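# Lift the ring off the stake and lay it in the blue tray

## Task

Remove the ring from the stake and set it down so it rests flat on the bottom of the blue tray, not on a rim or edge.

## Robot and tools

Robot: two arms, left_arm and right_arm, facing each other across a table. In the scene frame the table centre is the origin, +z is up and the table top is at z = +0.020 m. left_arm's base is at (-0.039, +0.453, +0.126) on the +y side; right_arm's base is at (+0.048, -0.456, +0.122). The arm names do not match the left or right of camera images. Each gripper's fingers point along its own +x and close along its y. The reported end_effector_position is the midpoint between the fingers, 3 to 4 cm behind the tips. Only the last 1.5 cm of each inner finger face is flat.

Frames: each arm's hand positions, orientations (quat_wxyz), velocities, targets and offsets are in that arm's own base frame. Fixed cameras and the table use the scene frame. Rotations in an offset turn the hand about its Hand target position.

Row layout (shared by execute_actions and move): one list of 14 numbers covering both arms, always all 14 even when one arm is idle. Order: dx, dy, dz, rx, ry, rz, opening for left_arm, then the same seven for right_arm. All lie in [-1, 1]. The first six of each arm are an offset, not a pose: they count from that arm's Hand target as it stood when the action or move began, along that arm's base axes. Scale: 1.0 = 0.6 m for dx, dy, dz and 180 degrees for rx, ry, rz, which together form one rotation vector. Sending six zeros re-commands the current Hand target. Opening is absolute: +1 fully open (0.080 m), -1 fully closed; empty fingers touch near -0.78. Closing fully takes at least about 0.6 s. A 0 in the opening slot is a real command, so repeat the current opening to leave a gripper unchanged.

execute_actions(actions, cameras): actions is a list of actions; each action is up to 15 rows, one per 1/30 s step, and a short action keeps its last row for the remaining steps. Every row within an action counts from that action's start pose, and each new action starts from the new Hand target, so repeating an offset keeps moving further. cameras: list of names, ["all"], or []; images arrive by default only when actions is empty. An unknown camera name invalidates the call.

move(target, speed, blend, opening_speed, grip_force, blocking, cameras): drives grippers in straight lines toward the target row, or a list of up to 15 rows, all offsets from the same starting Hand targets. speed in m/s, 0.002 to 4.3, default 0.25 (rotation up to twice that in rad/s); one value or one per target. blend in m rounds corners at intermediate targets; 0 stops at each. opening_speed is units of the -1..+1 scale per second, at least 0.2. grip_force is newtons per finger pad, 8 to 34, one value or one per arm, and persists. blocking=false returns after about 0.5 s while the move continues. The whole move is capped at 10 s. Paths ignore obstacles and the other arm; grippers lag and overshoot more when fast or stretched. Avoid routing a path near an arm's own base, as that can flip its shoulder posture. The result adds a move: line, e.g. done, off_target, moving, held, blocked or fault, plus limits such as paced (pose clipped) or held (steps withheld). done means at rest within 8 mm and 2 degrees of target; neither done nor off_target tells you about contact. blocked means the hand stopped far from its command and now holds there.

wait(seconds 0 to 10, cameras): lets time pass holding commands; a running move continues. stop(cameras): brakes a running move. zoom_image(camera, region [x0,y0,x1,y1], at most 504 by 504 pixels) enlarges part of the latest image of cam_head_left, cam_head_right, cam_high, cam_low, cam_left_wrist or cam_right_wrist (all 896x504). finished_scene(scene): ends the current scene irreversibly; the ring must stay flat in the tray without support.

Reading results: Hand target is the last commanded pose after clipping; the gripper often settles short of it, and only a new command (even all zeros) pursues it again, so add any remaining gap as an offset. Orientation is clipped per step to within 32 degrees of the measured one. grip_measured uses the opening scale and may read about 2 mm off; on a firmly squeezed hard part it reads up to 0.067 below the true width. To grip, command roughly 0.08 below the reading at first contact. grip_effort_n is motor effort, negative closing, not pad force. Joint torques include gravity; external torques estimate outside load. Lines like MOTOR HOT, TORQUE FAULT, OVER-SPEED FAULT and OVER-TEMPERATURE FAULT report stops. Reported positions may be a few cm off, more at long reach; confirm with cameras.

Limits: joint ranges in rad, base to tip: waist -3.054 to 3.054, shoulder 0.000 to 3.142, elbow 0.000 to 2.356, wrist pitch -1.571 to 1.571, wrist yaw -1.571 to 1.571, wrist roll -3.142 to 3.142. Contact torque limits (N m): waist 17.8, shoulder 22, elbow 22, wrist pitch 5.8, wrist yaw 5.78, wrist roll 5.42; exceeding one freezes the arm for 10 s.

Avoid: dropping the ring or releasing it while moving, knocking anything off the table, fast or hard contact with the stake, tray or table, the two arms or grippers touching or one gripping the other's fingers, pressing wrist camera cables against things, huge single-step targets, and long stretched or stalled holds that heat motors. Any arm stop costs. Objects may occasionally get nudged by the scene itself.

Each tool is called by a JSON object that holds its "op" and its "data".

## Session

{"op": "execute_actions", "data": {"actions": [], "cameras": ["cam_high", "cam_head_left", "cam_right_wrist"]}}

{"op": "zoom_image", "data": {"camera": "cam_high", "region": [340, 170, 560, 360]}}

Scene clock: 0.00 s.
left_arm: end_effector_position=(+0.2650, -0.1098, -0.0192) grip_measured=+1.000 grip_effort_n=n/a end_effector_quat_wxyz=(+0.914, +0.194, +0.355, -0.036) | right_arm: end_effector_position=(+0.2942, -0.2467, +0.2527) grip_measured=+1.000 grip_effort_n=n/a end_effector_quat_wxyz=(+0.836, -0.019, +0.523, -0.165)
Joint positions: left_arm=[-0.668 1.699 0.287 0.526 -0.544 -0.11 0.08] | right_arm=[-0.713 1.627 1.689 -1.114 -0.038 -0.489 0.08]
Joint velocities: within noise
Joint torques (N m): no reading
External joint torques (N m): no reading
Heat: left arm: hottest elbow 30 °C (+0.0 °C/min); right arm: hottest wrist pitch 29 °C (+0.0 °C/min).
Hand target: left_arm +0.2662, -0.1105, -0.0178; +0.915, +0.193, +0.352, -0.036 | right_arm +0.2943, -0.2467, +0.2535; +0.837, -0.020, +0.522, -0.165
Tool commands: left_gripper/opening=+1.0 right_gripper/opening=+1.0
camera_calibration:
cam_right_wrist: T_world_to_cam=[[-0.274401, -0.940634, 0.199778, -0.190602], [-0.951397, 0.235356, -0.198622, 0.425217], [0.139812, -0.244571, -0.959499, 0.219147], [0, 0, 0, 1]] pos_world=[0.321609, -0.225767, 0.332807]
Images, in order (width x height): cam_head_left 896x504, cam_high 896x504, cam_right_wrist 896x504.

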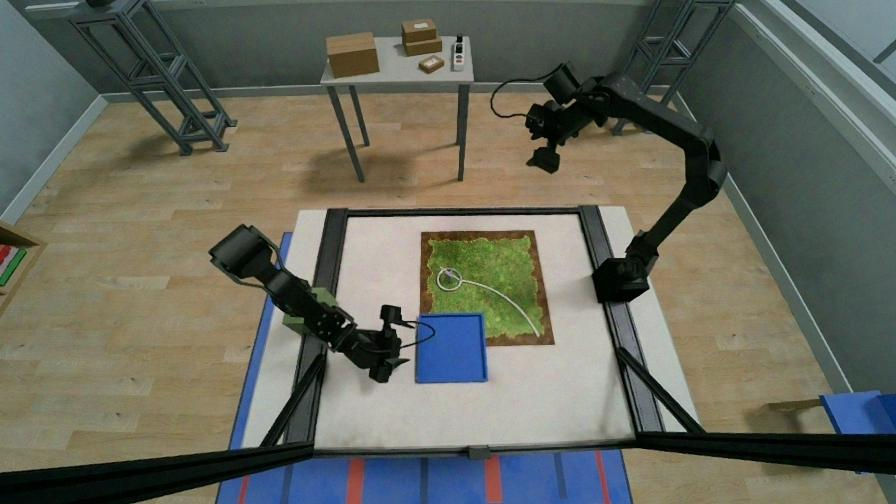

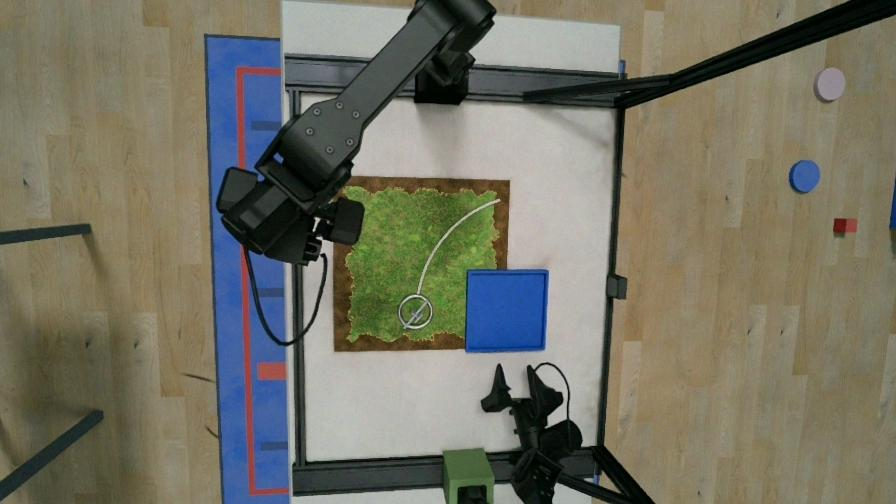

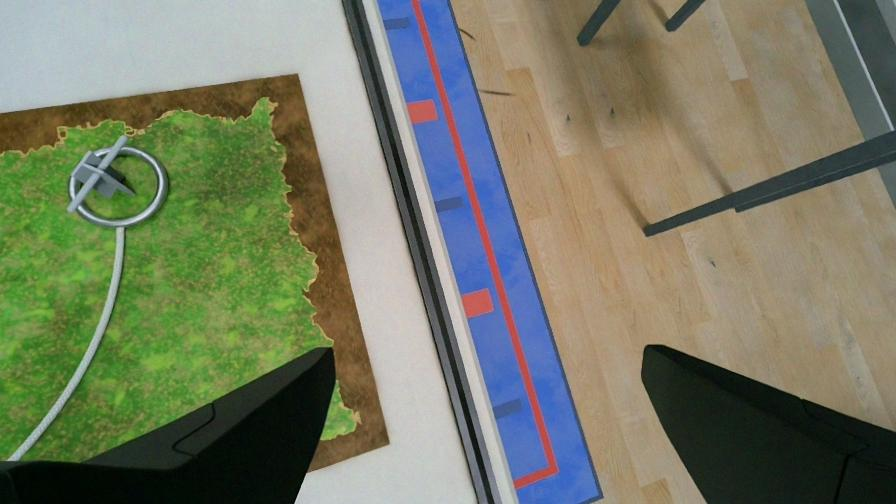

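Scaled by 2.291 from the camera's 896x504 image, which has a finer 1280x720 frame.

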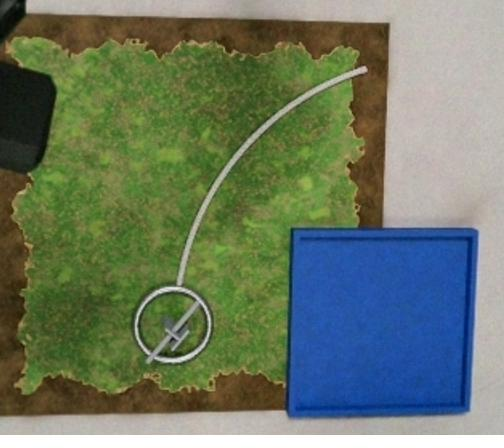

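{"op": "zoom_image", "data": {"camera": "cam_high", "region": [385, 285, 445, 340]}}

{"op": "zoom_image", "data": {"camera": "cam_right_wrist", "region": [40, 100, 200, 260]}}

Scaled by 8.400 from the camera's 896x504 image, which has a finer 1280x720 frame.

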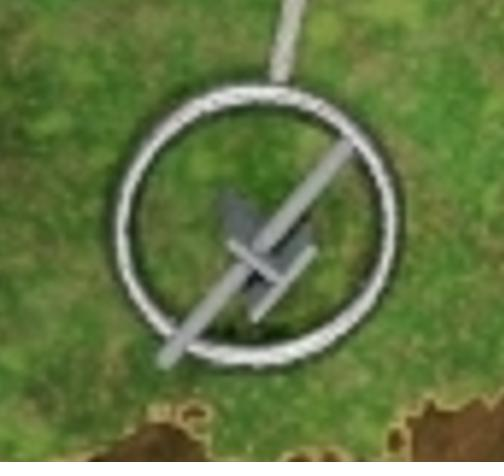

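Scaled by 3.150 from the camera's 896x504 image, which has a finer 1280x720 frame.

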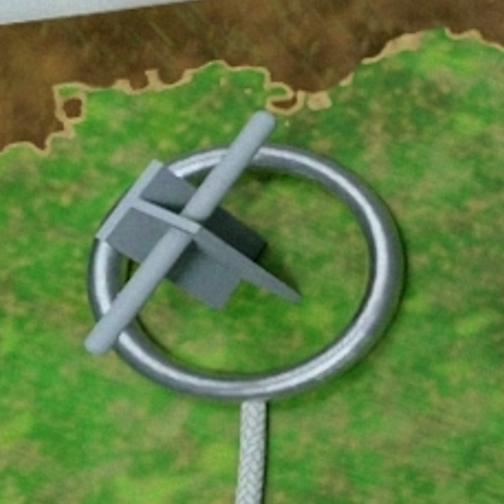

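{"op": "move", "data": {"target": [[0,0,0.1,0,0,0,1,0.2762,0.2278,-0.2558,0.1785,0.0827,-0.1363,-0.35],[-0.042,-0.39,0.0867,0,0,0,1,0.3157,0.2758,-0.4058,0.1785,0.0827,-0.1363,-0.35]], "speed": [0.3,0.2], "blend": [0.04,0], "cameras": ["cam_right_wrist","cam_high"]}}

Scene clock: 252.43 s.
left_arm: end_effector_position=(+0.2390, -0.3429, +0.0327) grip_measured=+1.000 grip_effort_n=-1.2 end_effector_quat_wxyz=(+0.913, +0.195, +0.356, -0.039) | right_arm: end_effector_position=(+0.4857, -0.0822, +0.0177) grip_measured=-0.346 grip_effort_n=-16.5 end_effector_quat_wxyz=(+0.690, +0.296, +0.635, -0.181)
Joint positions: left_arm=[-1.225 2.066 1.248 -0.476 -0.808 -0.742 0.08] | right_arm=[-0.214 2.441 2.039 -1.07 -0.151 0.486 0.019]
Joint torques (N m): left_arm=[-0.02 -7.38 5.13 0.3 -0.86 -0.09] | right_arm=[0.04 -9.29 5.46 0.63 -0.24 0.15]
External joint torques (N m): left_arm=[-0.01 1.03 0.15 -0.37 -0.41 -0.08] | right_arm=[-0.05 2.52 -0.4 0.13 -0.16 0.16]
Heat: left arm: hottest wrist pitch 35 °C (+0.0 °C/min); right arm: hottest shoulder 34 °C (+1.0 °C/min).
Hand target: left_arm +0.2409, -0.3445, +0.0342; +0.915, +0.193, +0.352, -0.036 | right_arm +0.4837, -0.0811, +0.0100; +0.683, +0.299, +0.641, -0.183
Off the commanded pose: left_arm 0.003 m, 1 deg | right_arm 0.008 m, 1 deg.
move: done
camera_calibration:
cam_right_wrist: T_world_to_cam=[[-0.642205, -0.746503, -0.174087, 0.264795], [-0.761193, 0.594306, 0.259586, 0.451041], [-0.0903206, 0.299221, -0.949899, 0.163384], [0, 0, 0, 1]] pos_world=[0.528139, -0.119274, 0.0842117]
Images, in order (width x height): cam_high 896x504, cam_right_wrist 896x504.

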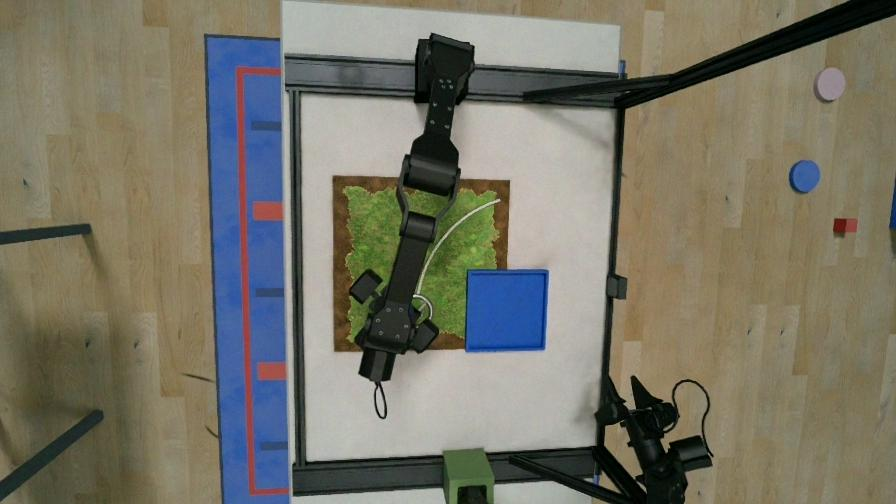

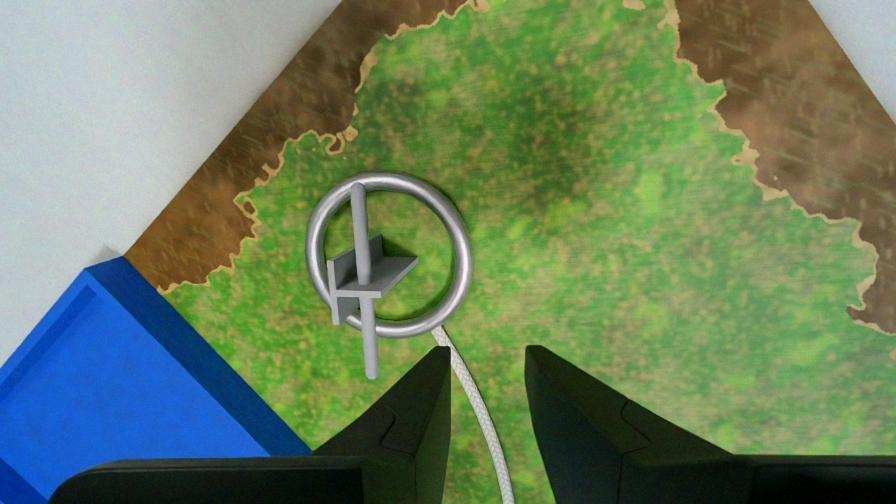

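{"op": "move", "data": {"target": [0,0,0,0,0,0,1,0.0095,0.0168,-0.1095,0,0,0,-0.4], "speed": 0.12, "cameras": ["cam_right_wrist"]}}

Scene clock: 296.10 s.
left_arm: end_effector_position=(+0.2390, -0.3430, +0.0328) grip_measured=+1.000 grip_effort_n=-1.2 end_effector_quat_wxyz=(+0.913, +0.194, +0.356, -0.039) | right_arm: end_effector_position=(+0.4922, -0.0723, -0.0483) grip_measured=-0.396 grip_effort_n=-16.5 end_effector_quat_wxyz=(+0.689, +0.297, +0.636, -0.181)
Joint positions: left_arm=[-1.225 2.066 1.248 -0.477 -0.808 -0.743 0.08] | right_arm=[-0.191 2.541 1.954 -0.883 -0.151 0.509 0.017]
Joint torques (N m): left_arm=[0.04 -7.42 5.22 0.32 -0.87 -0.1] | right_arm=[0.1 -9.54 5.4 0.61 -0.16 0.15]
External joint torques (N m): left_arm=[0.06 1.03 0.22 -0.36 -0.42 -0.08] | right_arm=[0.19 2.53 -0.28 0.08 -0.09 0.16]
Heat: left arm: hottest shoulder 34 °C (+3.0 °C/min); right arm: hottest shoulder 41 °C (+7.1 °C/min).
Hand target: left_arm +0.2409, -0.3445, +0.0342; +0.915, +0.193, +0.352, -0.036 | right_arm +0.4895, -0.0711, -0.0556; +0.683, +0.299, +0.641, -0.183
Off the commanded pose: left_arm 0.003 m, 1 deg | right_arm 0.008 m, 1 deg.
move: done
camera_calibration:
cam_right_wrist: T_world_to_cam=[[-0.642631, -0.7458, -0.175522, 0.265037], [-0.760774, 0.593975, 0.261567, 0.467085], [-0.0908211, 0.301624, -0.949091, 0.0987989], [0, 0, 0, 1]] pos_world=[0.53464, -0.109572, 0.0181149]
Images, in order (width x height): cam_right_wrist 896x504.

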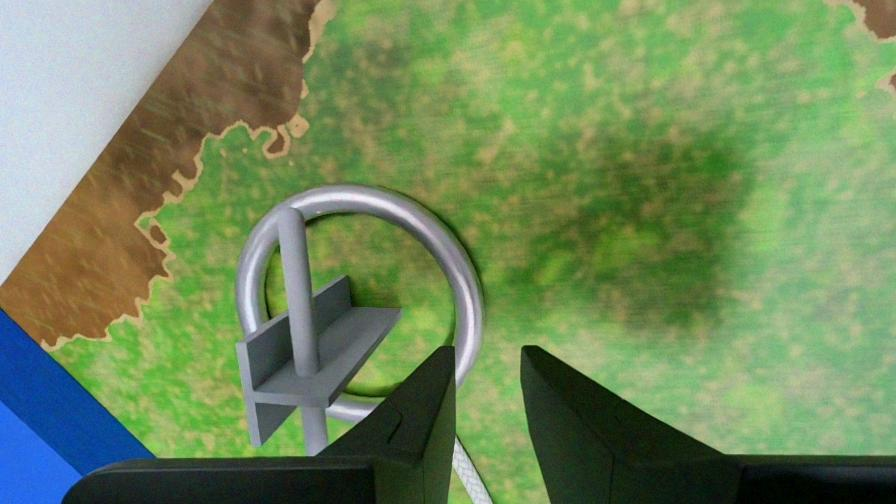

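{"op": "move", "data": {"target": [[0,0,0,0,0,0,1,0.0048,0.0063,-0.0333,0,0,0,-0.4],[0,0,0,0,0,0,1,0.0062,0.0083,-0.0567,0,0,0,-1],[0,0,0,0,0,0,1,0.016,0.0083,0.0068,0,0,0,-1]], "speed": [0.08,0.03,0.05], "blend": [0.003,0,0], "opening_speed": 0.8, "cameras": ["cam_right_wrist"]}}

Scene clock: 332.83 s.
left_arm: end_effector_position=(+0.2390, -0.3430, +0.0328) grip_measured=+1.000 grip_effort_n=-0.7 end_effector_quat_wxyz=(+0.913, +0.194, +0.356, -0.039) | right_arm: end_effector_position=(+0.4934, -0.0662, -0.0607) grip_measured=-0.629 grip_effort_n=-83.5 end_effector_quat_wxyz=(+0.676, +0.297, +0.649, -0.185)
Joint positions: left_arm=[-1.225 2.066 1.248 -0.477 -0.808 -0.743 0.08] | right_arm=[-0.179 2.597 2.013 -0.922 -0.15 0.523 0.007]
Joint torques (N m): left_arm=[0.08 -7.35 5.19 0.35 -0.87 -0.09] | right_arm=[0.1 -12.5 7.57 0.24 -0.17 0.13]
External joint torques (N m): left_arm=[0.13 1.04 0.24 -0.32 -0.42 -0.07] | right_arm=[0.1 -0.51 2.13 -0.18 -0.1 0.14]
Heat: left arm: hottest shoulder 35 °C (+2.0 °C/min); right arm: hottest shoulder 45 °C (+6.0 °C/min).
Hand target: left_arm +0.2409, -0.3445, +0.0342; +0.915, +0.193, +0.352, -0.036 | right_arm +0.4990, -0.0661, -0.0516; +0.683, +0.299, +0.641, -0.183
Off the commanded pose: left_arm 0.003 m, 1 deg | right_arm 0.011 m, 1 deg.
move: off_target (right_arm); target 2's new opening was sent with right_arm's hand 0.017 m and 2 deg from that target
camera_calibration:
cam_right_wrist: T_world_to_cam=[[-0.649997, -0.743716, -0.156174, 0.273186], [-0.749334, 0.593038, 0.294626, 0.463885], [-0.126501, 0.308533, -0.942765, 0.103842], [0, 0, 0, 1]] pos_world=[0.538311, -0.103968, 0.0038905]
Images, in order (width x height): cam_right_wrist 896x504.

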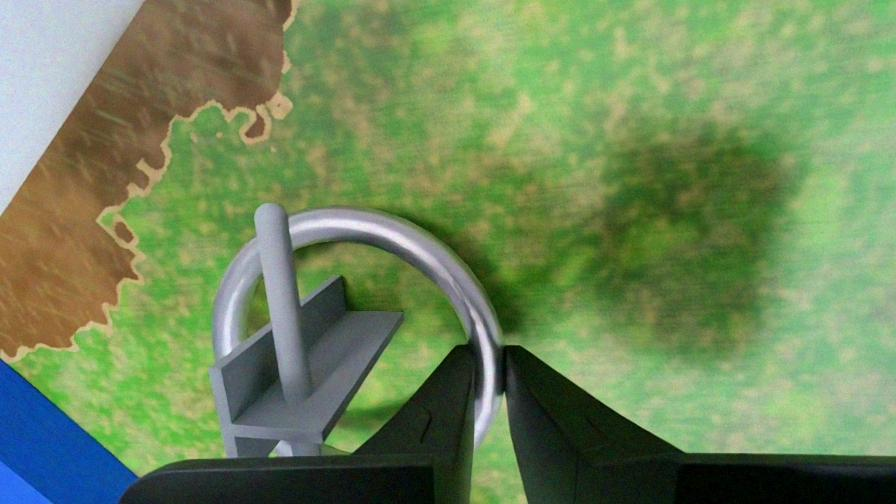

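{"op": "move", "data": {"target": [0,0,0,0,0,0,1,0.005,-0.0025,0.011,-0.0893,-0.1064,0,-1], "speed": 0.1, "cameras": ["cam_right_wrist"]}}

Scene clock: 405.37 s.
left_arm: end_effector_position=(+0.2390, -0.3430, +0.0328) grip_measured=+1.000 grip_effort_n=-1.2 end_effector_quat_wxyz=(+0.913, +0.194, +0.356, -0.039) | right_arm: end_effector_position=(+0.4997, -0.0674, -0.0541) grip_measured=-0.629 grip_effort_n=-83.5 end_effector_quat_wxyz=(+0.809, +0.229, +0.495, -0.219)
Joint positions: left_arm=[-1.225 2.066 1.248 -0.477 -0.808 -0.743 0.08] | right_arm=[-0.109 2.356 1.492 -0.267 0.082 0.535 0.007]
Joint torques (N m): left_arm=[0.05 -7.34 5.24 0.33 -0.88 -0.1] | right_arm=[0.09 -12.37 5.12 1.43 0.26 -0.13]
External joint torques (N m): left_arm=[0.06 1.14 0.21 -0.36 -0.43 -0.09] | right_arm=[0.01 -1.55 -0.29 0.4 0.2 -0.12]
Heat: left arm: hottest shoulder 36 °C (+1.0 °C/min); right arm: hottest shoulder 61 °C (+11.1 °C/min). Fold the right arm in close to its base, or ease its load, before you think long.
Hand target: left_arm +0.2409, -0.3445, +0.0342; +0.915, +0.193, +0.352, -0.036 | right_arm +0.5020, -0.0676, -0.0450; +0.815, +0.227, +0.487, -0.218
Off the commanded pose: left_arm 0.003 m, 1 deg | right_arm 0.009 m, 1 deg.
MOTOR HOT: joint 2 (shoulder) of the right arm reports 61 °C; the controller stops that arm at 95 °C. To cool a motor, set the load down, stop pushing, or move to a pose that needs little force.
move: off_target (right_arm)
camera_calibration:
cam_right_wrist: T_world_to_cam=[[-0.597603, -0.786371, -0.156496, 0.248369], [-0.775675, 0.616428, -0.13544, 0.458905], [0.202975, 0.0404504, -0.978348, -0.0734568], [0, 0, 0, 1]] pos_world=[0.519297, -0.0846002, 0.0291566]
Images, in order (width x height): cam_right_wrist 896x504.

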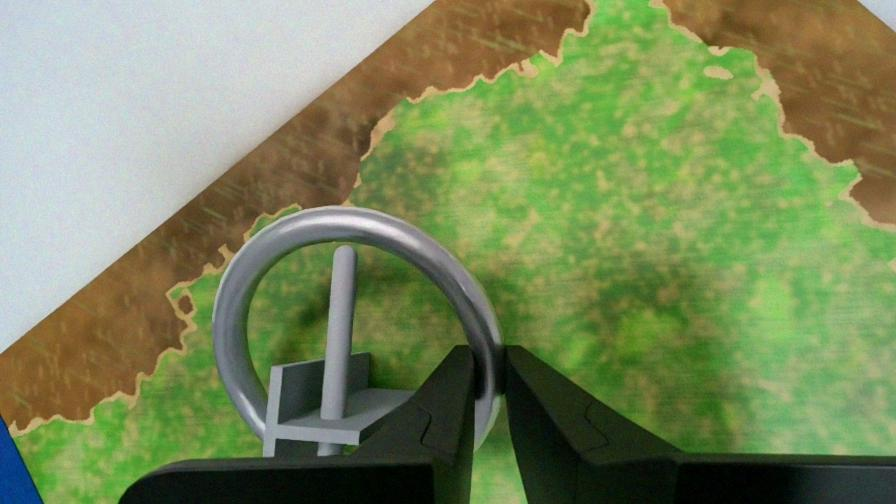

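{"op": "move", "data": {"target": [[0,0,0,0,0,0,1,0.01,-0.0025,0.005,0,0,0,-1],[0,0,0,0,0,0,1,0.0167,-0.0033,0.0325,0,0,0,-1]], "speed": 0.06, "cameras": ["cam_right_wrist"]}}

Scene clock: 433.80 s.
left_arm: end_effector_position=(+0.2390, -0.3430, +0.0328) grip_measured=+1.000 grip_effort_n=-0.7 end_effector_quat_wxyz=(+0.913, +0.194, +0.356, -0.039) | right_arm: end_effector_position=(+0.5049, -0.0679, -0.0391) grip_measured=-0.629 grip_effort_n=-83.5 end_effector_quat_wxyz=(+0.806, +0.228, +0.500, -0.220)
Joint positions: left_arm=[-1.225 2.066 1.248 -0.477 -0.808 -0.743 0.08] | right_arm=[-0.109 2.346 1.55 -0.347 0.082 0.534 0.007]
Joint torques (N m): left_arm=[0.06 -7.36 5.27 0.33 -0.87 -0.11] | right_arm=[-0.05 -12.25 7.62 1.06 0.24 -0.15]
External joint torques (N m): left_arm=[-0.06 1.04 0.35 -0.33 -0.41 -0.09] | right_arm=[-0.07 -1.28 2.02 0.06 0.17 -0.14]
Heat: left arm: hottest shoulder 36 °C (+0.0 °C/min); right arm: hottest shoulder 64 °C (+7.0 °C/min). Fold the right arm in close to its base, or ease its load, before you think long.
Hand target: left_arm +0.2409, -0.3445, +0.0342; +0.915, +0.193, +0.352, -0.036 | right_arm +0.5121, -0.0696, -0.0255; +0.815, +0.227, +0.487, -0.218
Off the commanded pose: left_arm 0.003 m, 1 deg | right_arm 0.015 m, 2 deg.
MOTOR HOT: still on. Joint 2 (shoulder) of the right arm reports 64 °C.
move: off_target (right_arm)
camera_calibration:
cam_right_wrist: T_world_to_cam=[[-0.598693, -0.786831, -0.149879, 0.254199], [-0.77789, 0.615769, -0.125361, 0.466806], [0.190929, 0.0415369, -0.980725, -0.0538123], [0, 0, 0, 1]] pos_world=[0.525585, -0.0851982, 0.0438432]
Images, in order (width x height): cam_right_wrist 896x504.

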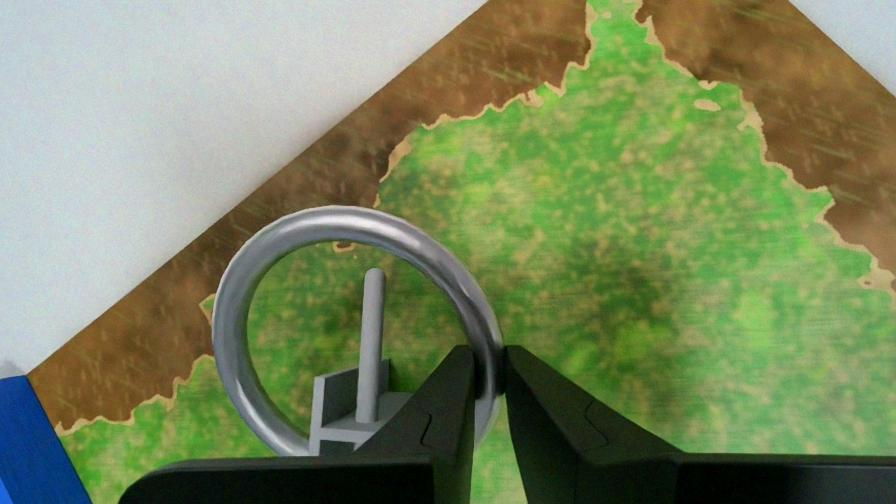

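{"op": "move", "data": {"target": [0,0,0,0,0,0,1,-0.0555,0.0322,-0.0067,0,0,0,-1], "speed": 0.06, "cameras": ["cam_right_wrist"]}}

Scene clock: 465.47 s.
left_arm: end_effector_position=(+0.2390, -0.3430, +0.0328) grip_measured=+1.000 grip_effort_n=-1.2 end_effector_quat_wxyz=(+0.913, +0.194, +0.356, -0.039) | right_arm: end_effector_position=(+0.4770, -0.0501, -0.0375) grip_measured=-0.629 grip_effort_n=-83.5 end_effector_quat_wxyz=(+0.810, +0.225, +0.496, -0.217)
Joint positions: left_arm=[-1.225 2.066 1.248 -0.477 -0.808 -0.743 0.08] | right_arm=[-0.074 2.244 1.365 -0.253 0.098 0.557 0.007]
Joint torques (N m): left_arm=[0.08 -7.41 5.19 0.33 -0.87 -0.1] | right_arm=[0.07 -11.61 5.07 1.41 0.29 0.18]
External joint torques (N m): left_arm=[0.13 0.97 0.24 -0.34 -0.42 -0.09] | right_arm=[0.07 -1.44 -0.3 0.39 0.2 0.18]
Heat: left arm: hottest shoulder 37 °C (+1.0 °C/min); right arm: hottest shoulder 60 °C (-1.0 °C/min). Fold the right arm in close to its base, or ease its load, before you think long.
Hand target: left_arm +0.2409, -0.3445, +0.0342; +0.915, +0.193, +0.352, -0.036 | right_arm +0.4788, -0.0502, -0.0294; +0.815, +0.227, +0.487, -0.218
Off the commanded pose: left_arm 0.003 m, 1 deg | right_arm 0.008 m, 1 deg.
MOTOR HOT: still on. Joint 2 (shoulder) of the right arm reports 60 °C.
move: done
camera_calibration:
cam_right_wrist: T_world_to_cam=[[-0.590335, -0.7926, -0.152612, 0.247326], [-0.781317, 0.608588, -0.13844, 0.435143], [0.202606, 0.0375124, -0.978542, -0.0532794], [0, 0, 0, 1]] pos_world=[0.496785, -0.0667934, 0.0458502]
Images, in order (width x height): cam_right_wrist 896x504.

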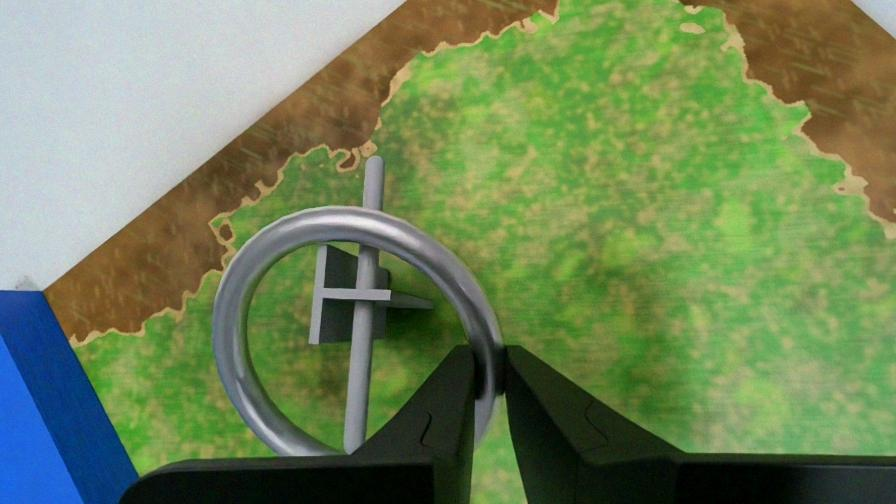

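{"op": "move", "data": {"target": [[0,0,0,0,0,0,1,-0.0067,0.005,0.004,0,0,0,-1],[0,0,0,0,0,0,1,-0.005,0.005,0.0833,0,0,0,-1],[0,0,0,0,0,0,1,-0.005,0.02,0.175,0,0,0,-1],[0,0,0,0,0,0,1,0.027,0.3303,0.1157,0.0893,0.1064,0,-1],[0,0,0,0,0,0,1,0.0237,0.3303,-0.0343,0.0893,0.1064,0,-1]], "speed": [0.05,0.08,0.18,0.25,0.15], "blend": [0.002,0.02,0.04,0.03,0], "cameras": ["cam_right_wrist","cam_high"]}}

Scene clock: 515.27 s.
left_arm: end_effector_position=(+0.2390, -0.3430, +0.0328) grip_measured=+1.000 grip_effort_n=-1.2 end_effector_quat_wxyz=(+0.913, +0.194, +0.356, -0.039) | right_arm: end_effector_position=(+0.4939, +0.1475, -0.0470) grip_measured=-0.629 grip_effort_n=-83.5 end_effector_quat_wxyz=(+0.686, +0.296, +0.639, -0.182)
Joint positions: left_arm=[-1.225 2.066 1.248 -0.477 -0.808 -0.743 0.08] | right_arm=[0.263 2.576 2.026 -0.872 -0.094 0.962 0.007]
Joint torques (N m): left_arm=[0.09 -7.43 5.28 0.31 -0.86 -0.1] | right_arm=[-0.05 -10.57 5.88 0.72 -0.27 0.16]
External joint torques (N m): left_arm=[0.07 0.95 0.32 -0.36 -0.4 -0.09] | right_arm=[-0.04 1.54 0.2 0.15 -0.26 0.17]
Heat: left arm: hottest shoulder 37 °C (+0.0 °C/min); right arm: hottest shoulder 62 °C (+2.0 °C/min). Fold the right arm in close to its base, or ease its load, before you think long.
Hand target: left_arm +0.2409, -0.3445, +0.0342; +0.915, +0.193, +0.352, -0.036 | right_arm +0.4930, +0.1480, -0.0501; +0.683, +0.299, +0.641, -0.183
Off the commanded pose: left_arm 0.003 m, 1 deg | right_arm 0.003 m, 1 deg.
MOTOR HOT: still on. Joint 2 (shoulder) of the right arm reports 62 °C.
move: done; blend cut to 0 m at target 1, 0.0279 m at target 3
camera_calibration:
cam_right_wrist: T_world_to_cam=[[-0.643406, -0.746467, -0.169756, 0.431112], [-0.759017, 0.593198, 0.268347, 0.337068], [-0.0996131, 0.301503, -0.948247, 0.0382537], [0, 0, 0, 1]] pos_world=[0.537031, 0.110329, 0.0190065]
Images, in order (width x height): cam_high 896x504, cam_right_wrist 896x504.

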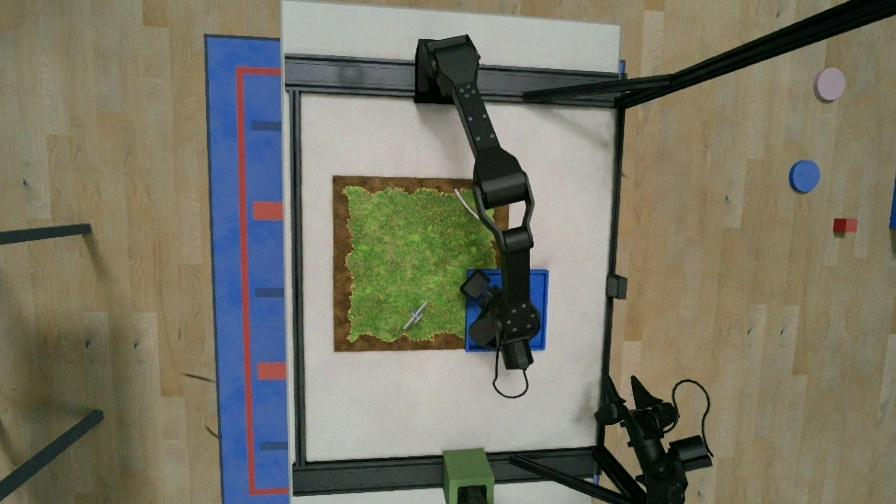

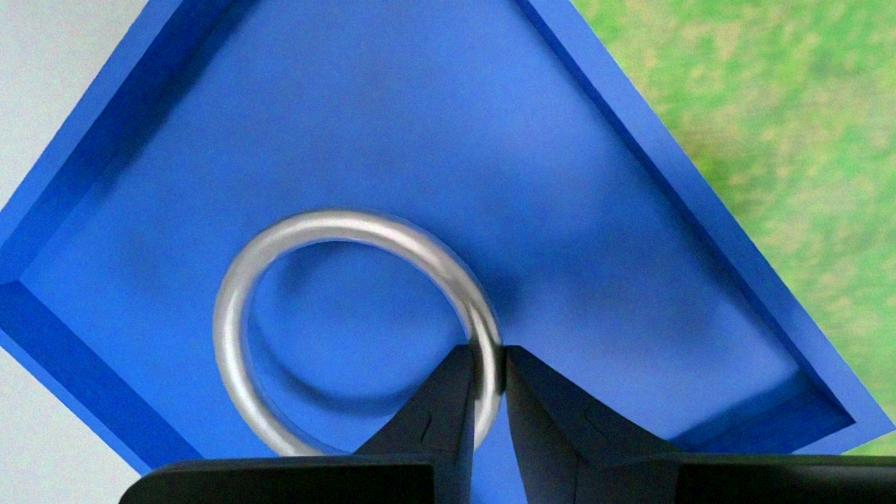

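{"op": "move", "data": {"target": [[0,0,0,0,0,0,1,-0.004,0,-0.0283,0,0,0,-1],[0,0,0,0,0,0,1,-0.005,0,-0.0517,0,0,0,-1]], "speed": [0.06,0.025], "blend": [0.003,0], "cameras": []}}

Scene clock: 532.87 s.
left_arm: end_effector_position=(+0.2390, -0.3430, +0.0328) grip_measured=+1.000 grip_effort_n=-0.7 end_effector_quat_wxyz=(+0.913, +0.194, +0.356, -0.039) | right_arm: end_effector_position=(+0.4952, +0.1479, -0.0663) grip_measured=-0.629 grip_effort_n=-83.5 end_effector_quat_wxyz=(+0.691, +0.300, +0.633, -0.178)
Joint positions: left_arm=[-1.225 2.066 1.248 -0.477 -0.808 -0.743 0.08] | right_arm=[0.263 2.595 1.979 -0.786 -0.094 0.964 0.007]
Joint torques (N m): left_arm=[0.07 -7.4 5.24 0.31 -0.88 -0.1] | right_arm=[0.07 -8.33 4.79 1.36 -0.25 0.16]
External joint torques (N m): left_arm=[0.1 0.99 0.26 -0.38 -0.44 -0.09] | right_arm=[0.26 3.82 -0.78 0.79 -0.25 0.16]
Heat: left arm: hottest shoulder 37 °C (+0.0 °C/min); right arm: hottest shoulder 59 °C (-2.0 °C/min). Fold the right arm in close to its base, or ease its load, before you think long.
Hand target: left_arm +0.2409, -0.3445, +0.0342; +0.915, +0.193, +0.352, -0.036 | right_arm +0.4900, +0.1480, -0.0811; +0.683, +0.299, +0.641, -0.183
Off the commanded pose: left_arm 0.003 m, 1 deg | right_arm 0.016 m, 1 deg.
MOTOR HOT: still on. Joint 2 (shoulder) of the right arm reports 59 °C.
move: off_target (right_arm)
No camera images: "cameras" was empty.

{"op": "wait", "data": {"seconds": 0, "cameras": ["cam_right_wrist","cam_head_left"]}}

Scene clock: 540.17 s.
left_arm: end_effector_position=(+0.2390, -0.3430, +0.0328) grip_measured=+1.000 grip_effort_n=-1.2 end_effector_quat_wxyz=(+0.913, +0.194, +0.356, -0.039) | right_arm: end_effector_position=(+0.4955, +0.1480, -0.0663) grip_measured=-0.629 grip_effort_n=-83.5 end_effector_quat_wxyz=(+0.692, +0.301, +0.632, -0.177)
Joint positions: left_arm=[-1.225 2.066 1.248 -0.477 -0.808 -0.743 0.08] | right_arm=[0.263 2.595 1.978 -0.784 -0.094 0.964 0.007]
Joint torques (N m): left_arm=[0.06 -7.39 5.25 0.33 -0.88 -0.1] | right_arm=[0.08 -8.33 4.78 1.2 -0.25 0.16]
External joint torques (N m): left_arm=[0.06 1.1 0.18 -0.38 -0.42 -0.09] | right_arm=[-0.01 3.95 -0.91 0.58 -0.23 0.17]
Heat: left arm: hottest shoulder 37 °C (+0.0 °C/min); right arm: hottest shoulder 56 °C (-5.1 °C/min). Fold the right arm in close to its base, or ease its load, before you think long.
Hand target: left_arm +0.2409, -0.3445, +0.0342; +0.915, +0.193, +0.352, -0.036 | right_arm +0.4899, +0.1480, -0.0812; +0.683, +0.299, +0.641, -0.183
Tool commands: left_gripper/opening=+1.0 right_gripper/opening=-1.0
Off the commanded pose: left_arm 0.003 m, 1 deg | right_arm 0.016 m, 2 deg.
MOTOR HOT: still on. Joint 2 (shoulder) of the right arm reports 56 °C.
camera_calibration:
cam_right_wrist: T_world_to_cam=[[-0.64107, -0.744188, -0.187652, 0.426604], [-0.763362, 0.592973, 0.256245, 0.344581], [-0.0794224, 0.307517, -0.948222, 0.00915364], [0, 0, 0, 1]] pos_world=[0.53725, 0.110332, 0.000435401]
Images, in order (width x height): cam_head_left 896x504, cam_right_wrist 896x504.

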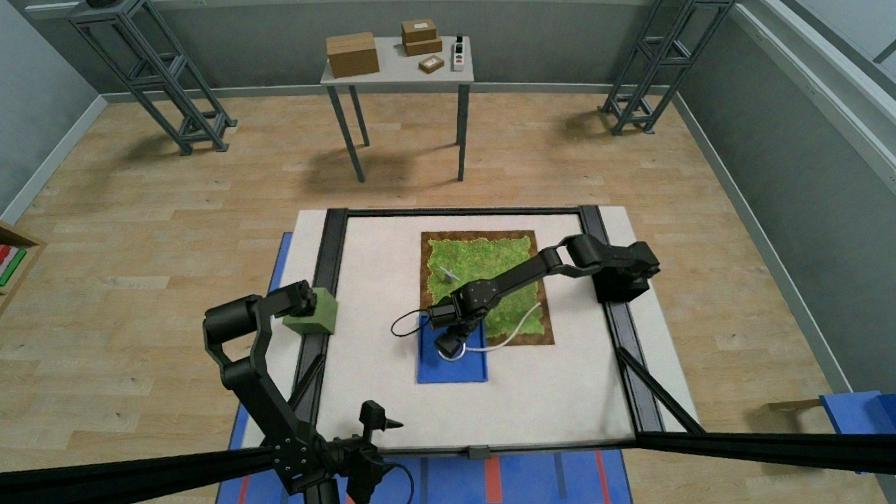

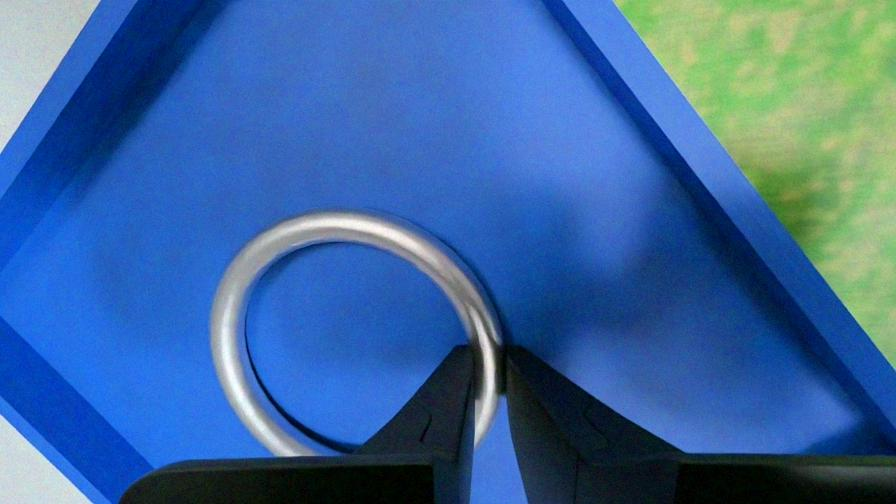

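{"op": "move", "data": {"target": [[0,0,0,0,0,0,1,0.003,0,0.008,0,0,0,-0.25],[0,0,0,0,0,0,1,-0.0167,-0.0205,0.183,0,0,0,-0.25],[0,0,0,0,0,0,1,-0.25,-0.08,0.25,0,0,0,-0.25]], "speed": [0.05,0.12,0.25], "blend": [0,0.03,0], "opening_speed": 0.6, "cameras": ["cam_high"]}}

{"op": "zoom_image", "data": {"camera": "cam_high", "region": [430, 230, 580, 380]}}

Scene clock: 551.07 s.
left_arm: end_effector_position=(+0.2390, -0.3430, +0.0328) grip_measured=+1.000 grip_effort_n=-1.2 end_effector_quat_wxyz=(+0.913, +0.194, +0.356, -0.039) | right_arm: end_effector_position=(+0.3413, +0.1005, +0.0669) grip_measured=-0.254 grip_effort_n=18.8 end_effector_quat_wxyz=(+0.682, +0.298, +0.642, -0.187)
Joint positions: left_arm=[-1.225 2.066 1.248 -0.477 -0.808 -0.743 0.08] | right_arm=[0.245 1.823 1.273 -0.886 -0.098 0.953 0.024]
Joint torques (N m): left_arm=[0.1 -7.37 5.27 0.32 -0.86 -0.1] | right_arm=[-0.23 -8.28 5.08 0.7 -0.24 -0.17]
External joint torques (N m): left_arm=[0.08 1 0.35 -0.34 -0.41 -0.08] | right_arm=[-0.23 -0.72 -0.6 0.14 -0.22 -0.16]
Heat: left arm: hottest shoulder 37 °C (+0.0 °C/min); right arm: hottest shoulder 54 °C (-8.1 °C/min). Fold the right arm in close to its base, or ease its load, before you think long.
Hand target: left_arm +0.2409, -0.3445, +0.0342; +0.915, +0.193, +0.352, -0.036 | right_arm +0.3399, +0.0999, +0.0688; +0.683, +0.299, +0.641, -0.183
Off the commanded pose: left_arm 0.003 m, 1 deg | right_arm 0.002 m, 0 deg.
MOTOR HOT: still on. Joint 2 (shoulder) of the right arm reports 54 °C.
move: done
Images, in order (width x height): cam_high 896x504.

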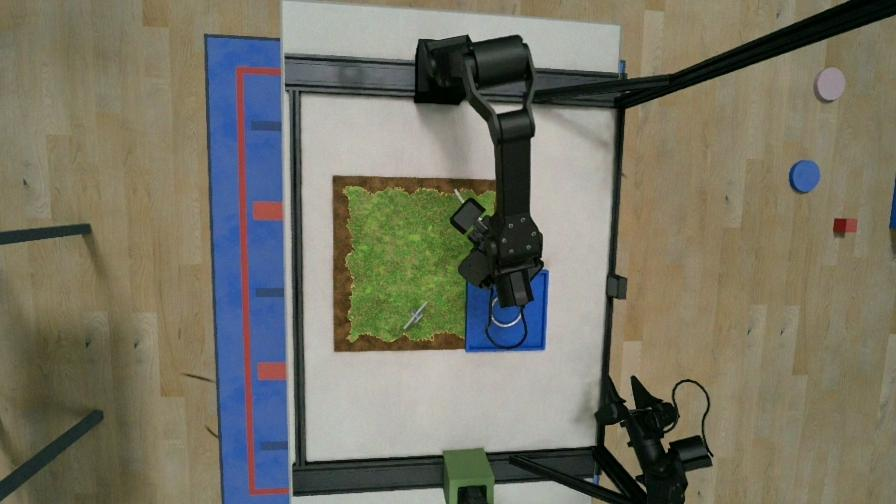

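Scaled by 3.360 from the camera's 896x504 image, which has a finer 1280x720 frame.

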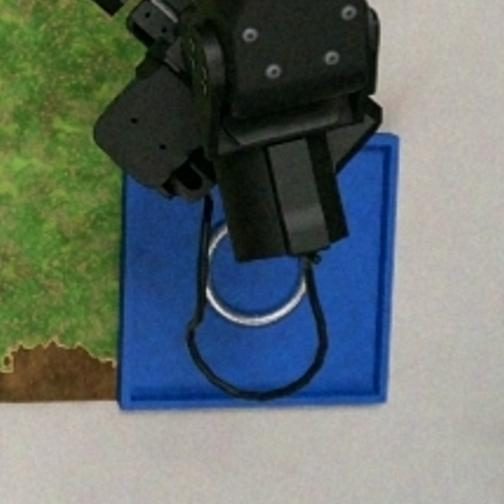

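{"op": "wait", "data": {"seconds": 0, "cameras": ["cam_head_left", "cam_low"]}}

{"op": "zoom_image", "data": {"camera": "cam_head_left", "region": [390, 290, 520, 400]}}

{"op": "zoom_image", "data": {"camera": "cam_low", "region": [380, 200, 640, 400]}}

Scene clock: 563.43 s.
left_arm: end_effector_position=(+0.2390, -0.3430, +0.0328) grip_measured=+1.000 grip_effort_n=-0.7 end_effector_quat_wxyz=(+0.913, +0.194, +0.356, -0.039) | right_arm: end_effector_position=(+0.3413, +0.1005, +0.0669) grip_measured=-0.254 grip_effort_n=18.8 end_effector_quat_wxyz=(+0.682, +0.298, +0.642, -0.187)
Joint positions: left_arm=[-1.225 2.066 1.248 -0.477 -0.808 -0.743 0.08] | right_arm=[0.245 1.823 1.273 -0.886 -0.098 0.953 0.024]
Joint torques (N m): left_arm=[-0.02 -7.37 5.22 0.33 -0.87 -0.11] | right_arm=[-0.25 -8.33 5.07 0.69 -0.24 -0.17]
External joint torques (N m): left_arm=[-0.03 1.05 0.24 -0.35 -0.42 -0.09] | right_arm=[-0.25 -0.75 -0.6 0.15 -0.22 -0.16]
Heat: left arm: hottest shoulder 38 °C (+1.0 °C/min); right arm: hottest shoulder 53 °C (-10.1 °C/min). Fold the right arm in close to its base, or ease its load, before you think long.
Hand target: left_arm +0.2409, -0.3445, +0.0342; +0.915, +0.193, +0.352, -0.036 | right_arm +0.3399, +0.0999, +0.0688; +0.683, +0.299, +0.641, -0.183
Tool commands: left_gripper/opening=+1.0 right_gripper/opening=-0.25
Off the commanded pose: left_arm 0.003 m, 1 deg | right_arm 0.002 m, 0 deg.
MOTOR HOT: still on. Joint 2 (shoulder) of the right arm reports 53 °C.
Images, in order (width x height): cam_head_left 896x504, cam_low 896x504.

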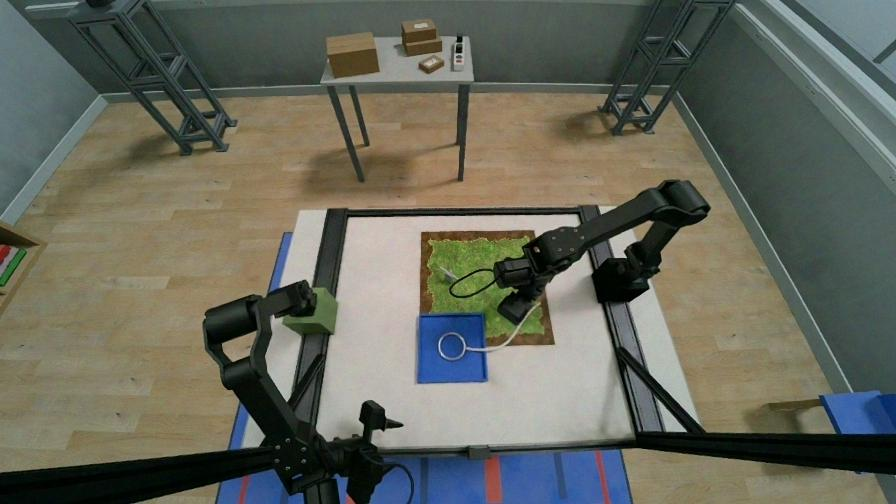

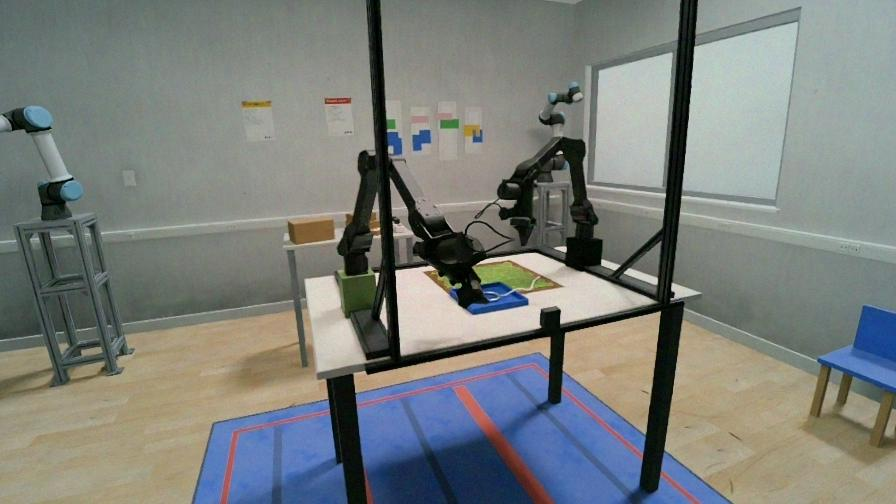

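Scaled by 3.877 from the camera's 896x504 image, which has a finer 1280x720 frame.

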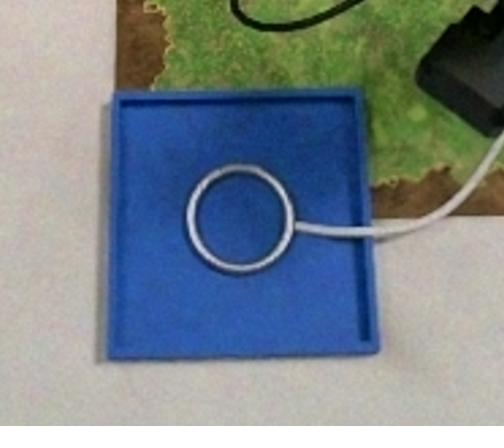

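Scaled by 1.938 from the camera's 896x504 image, which has a finer 1280x720 frame.

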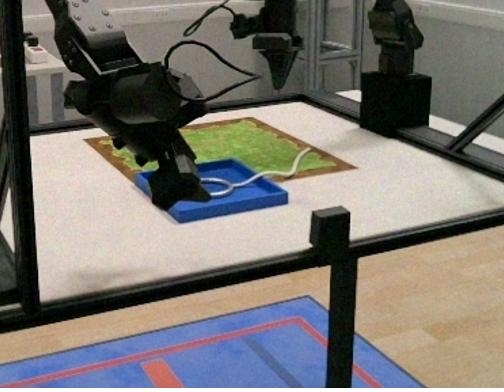

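{"op": "finished_scene", "data": {"scene": 3}}

The scene is finished: the task was done.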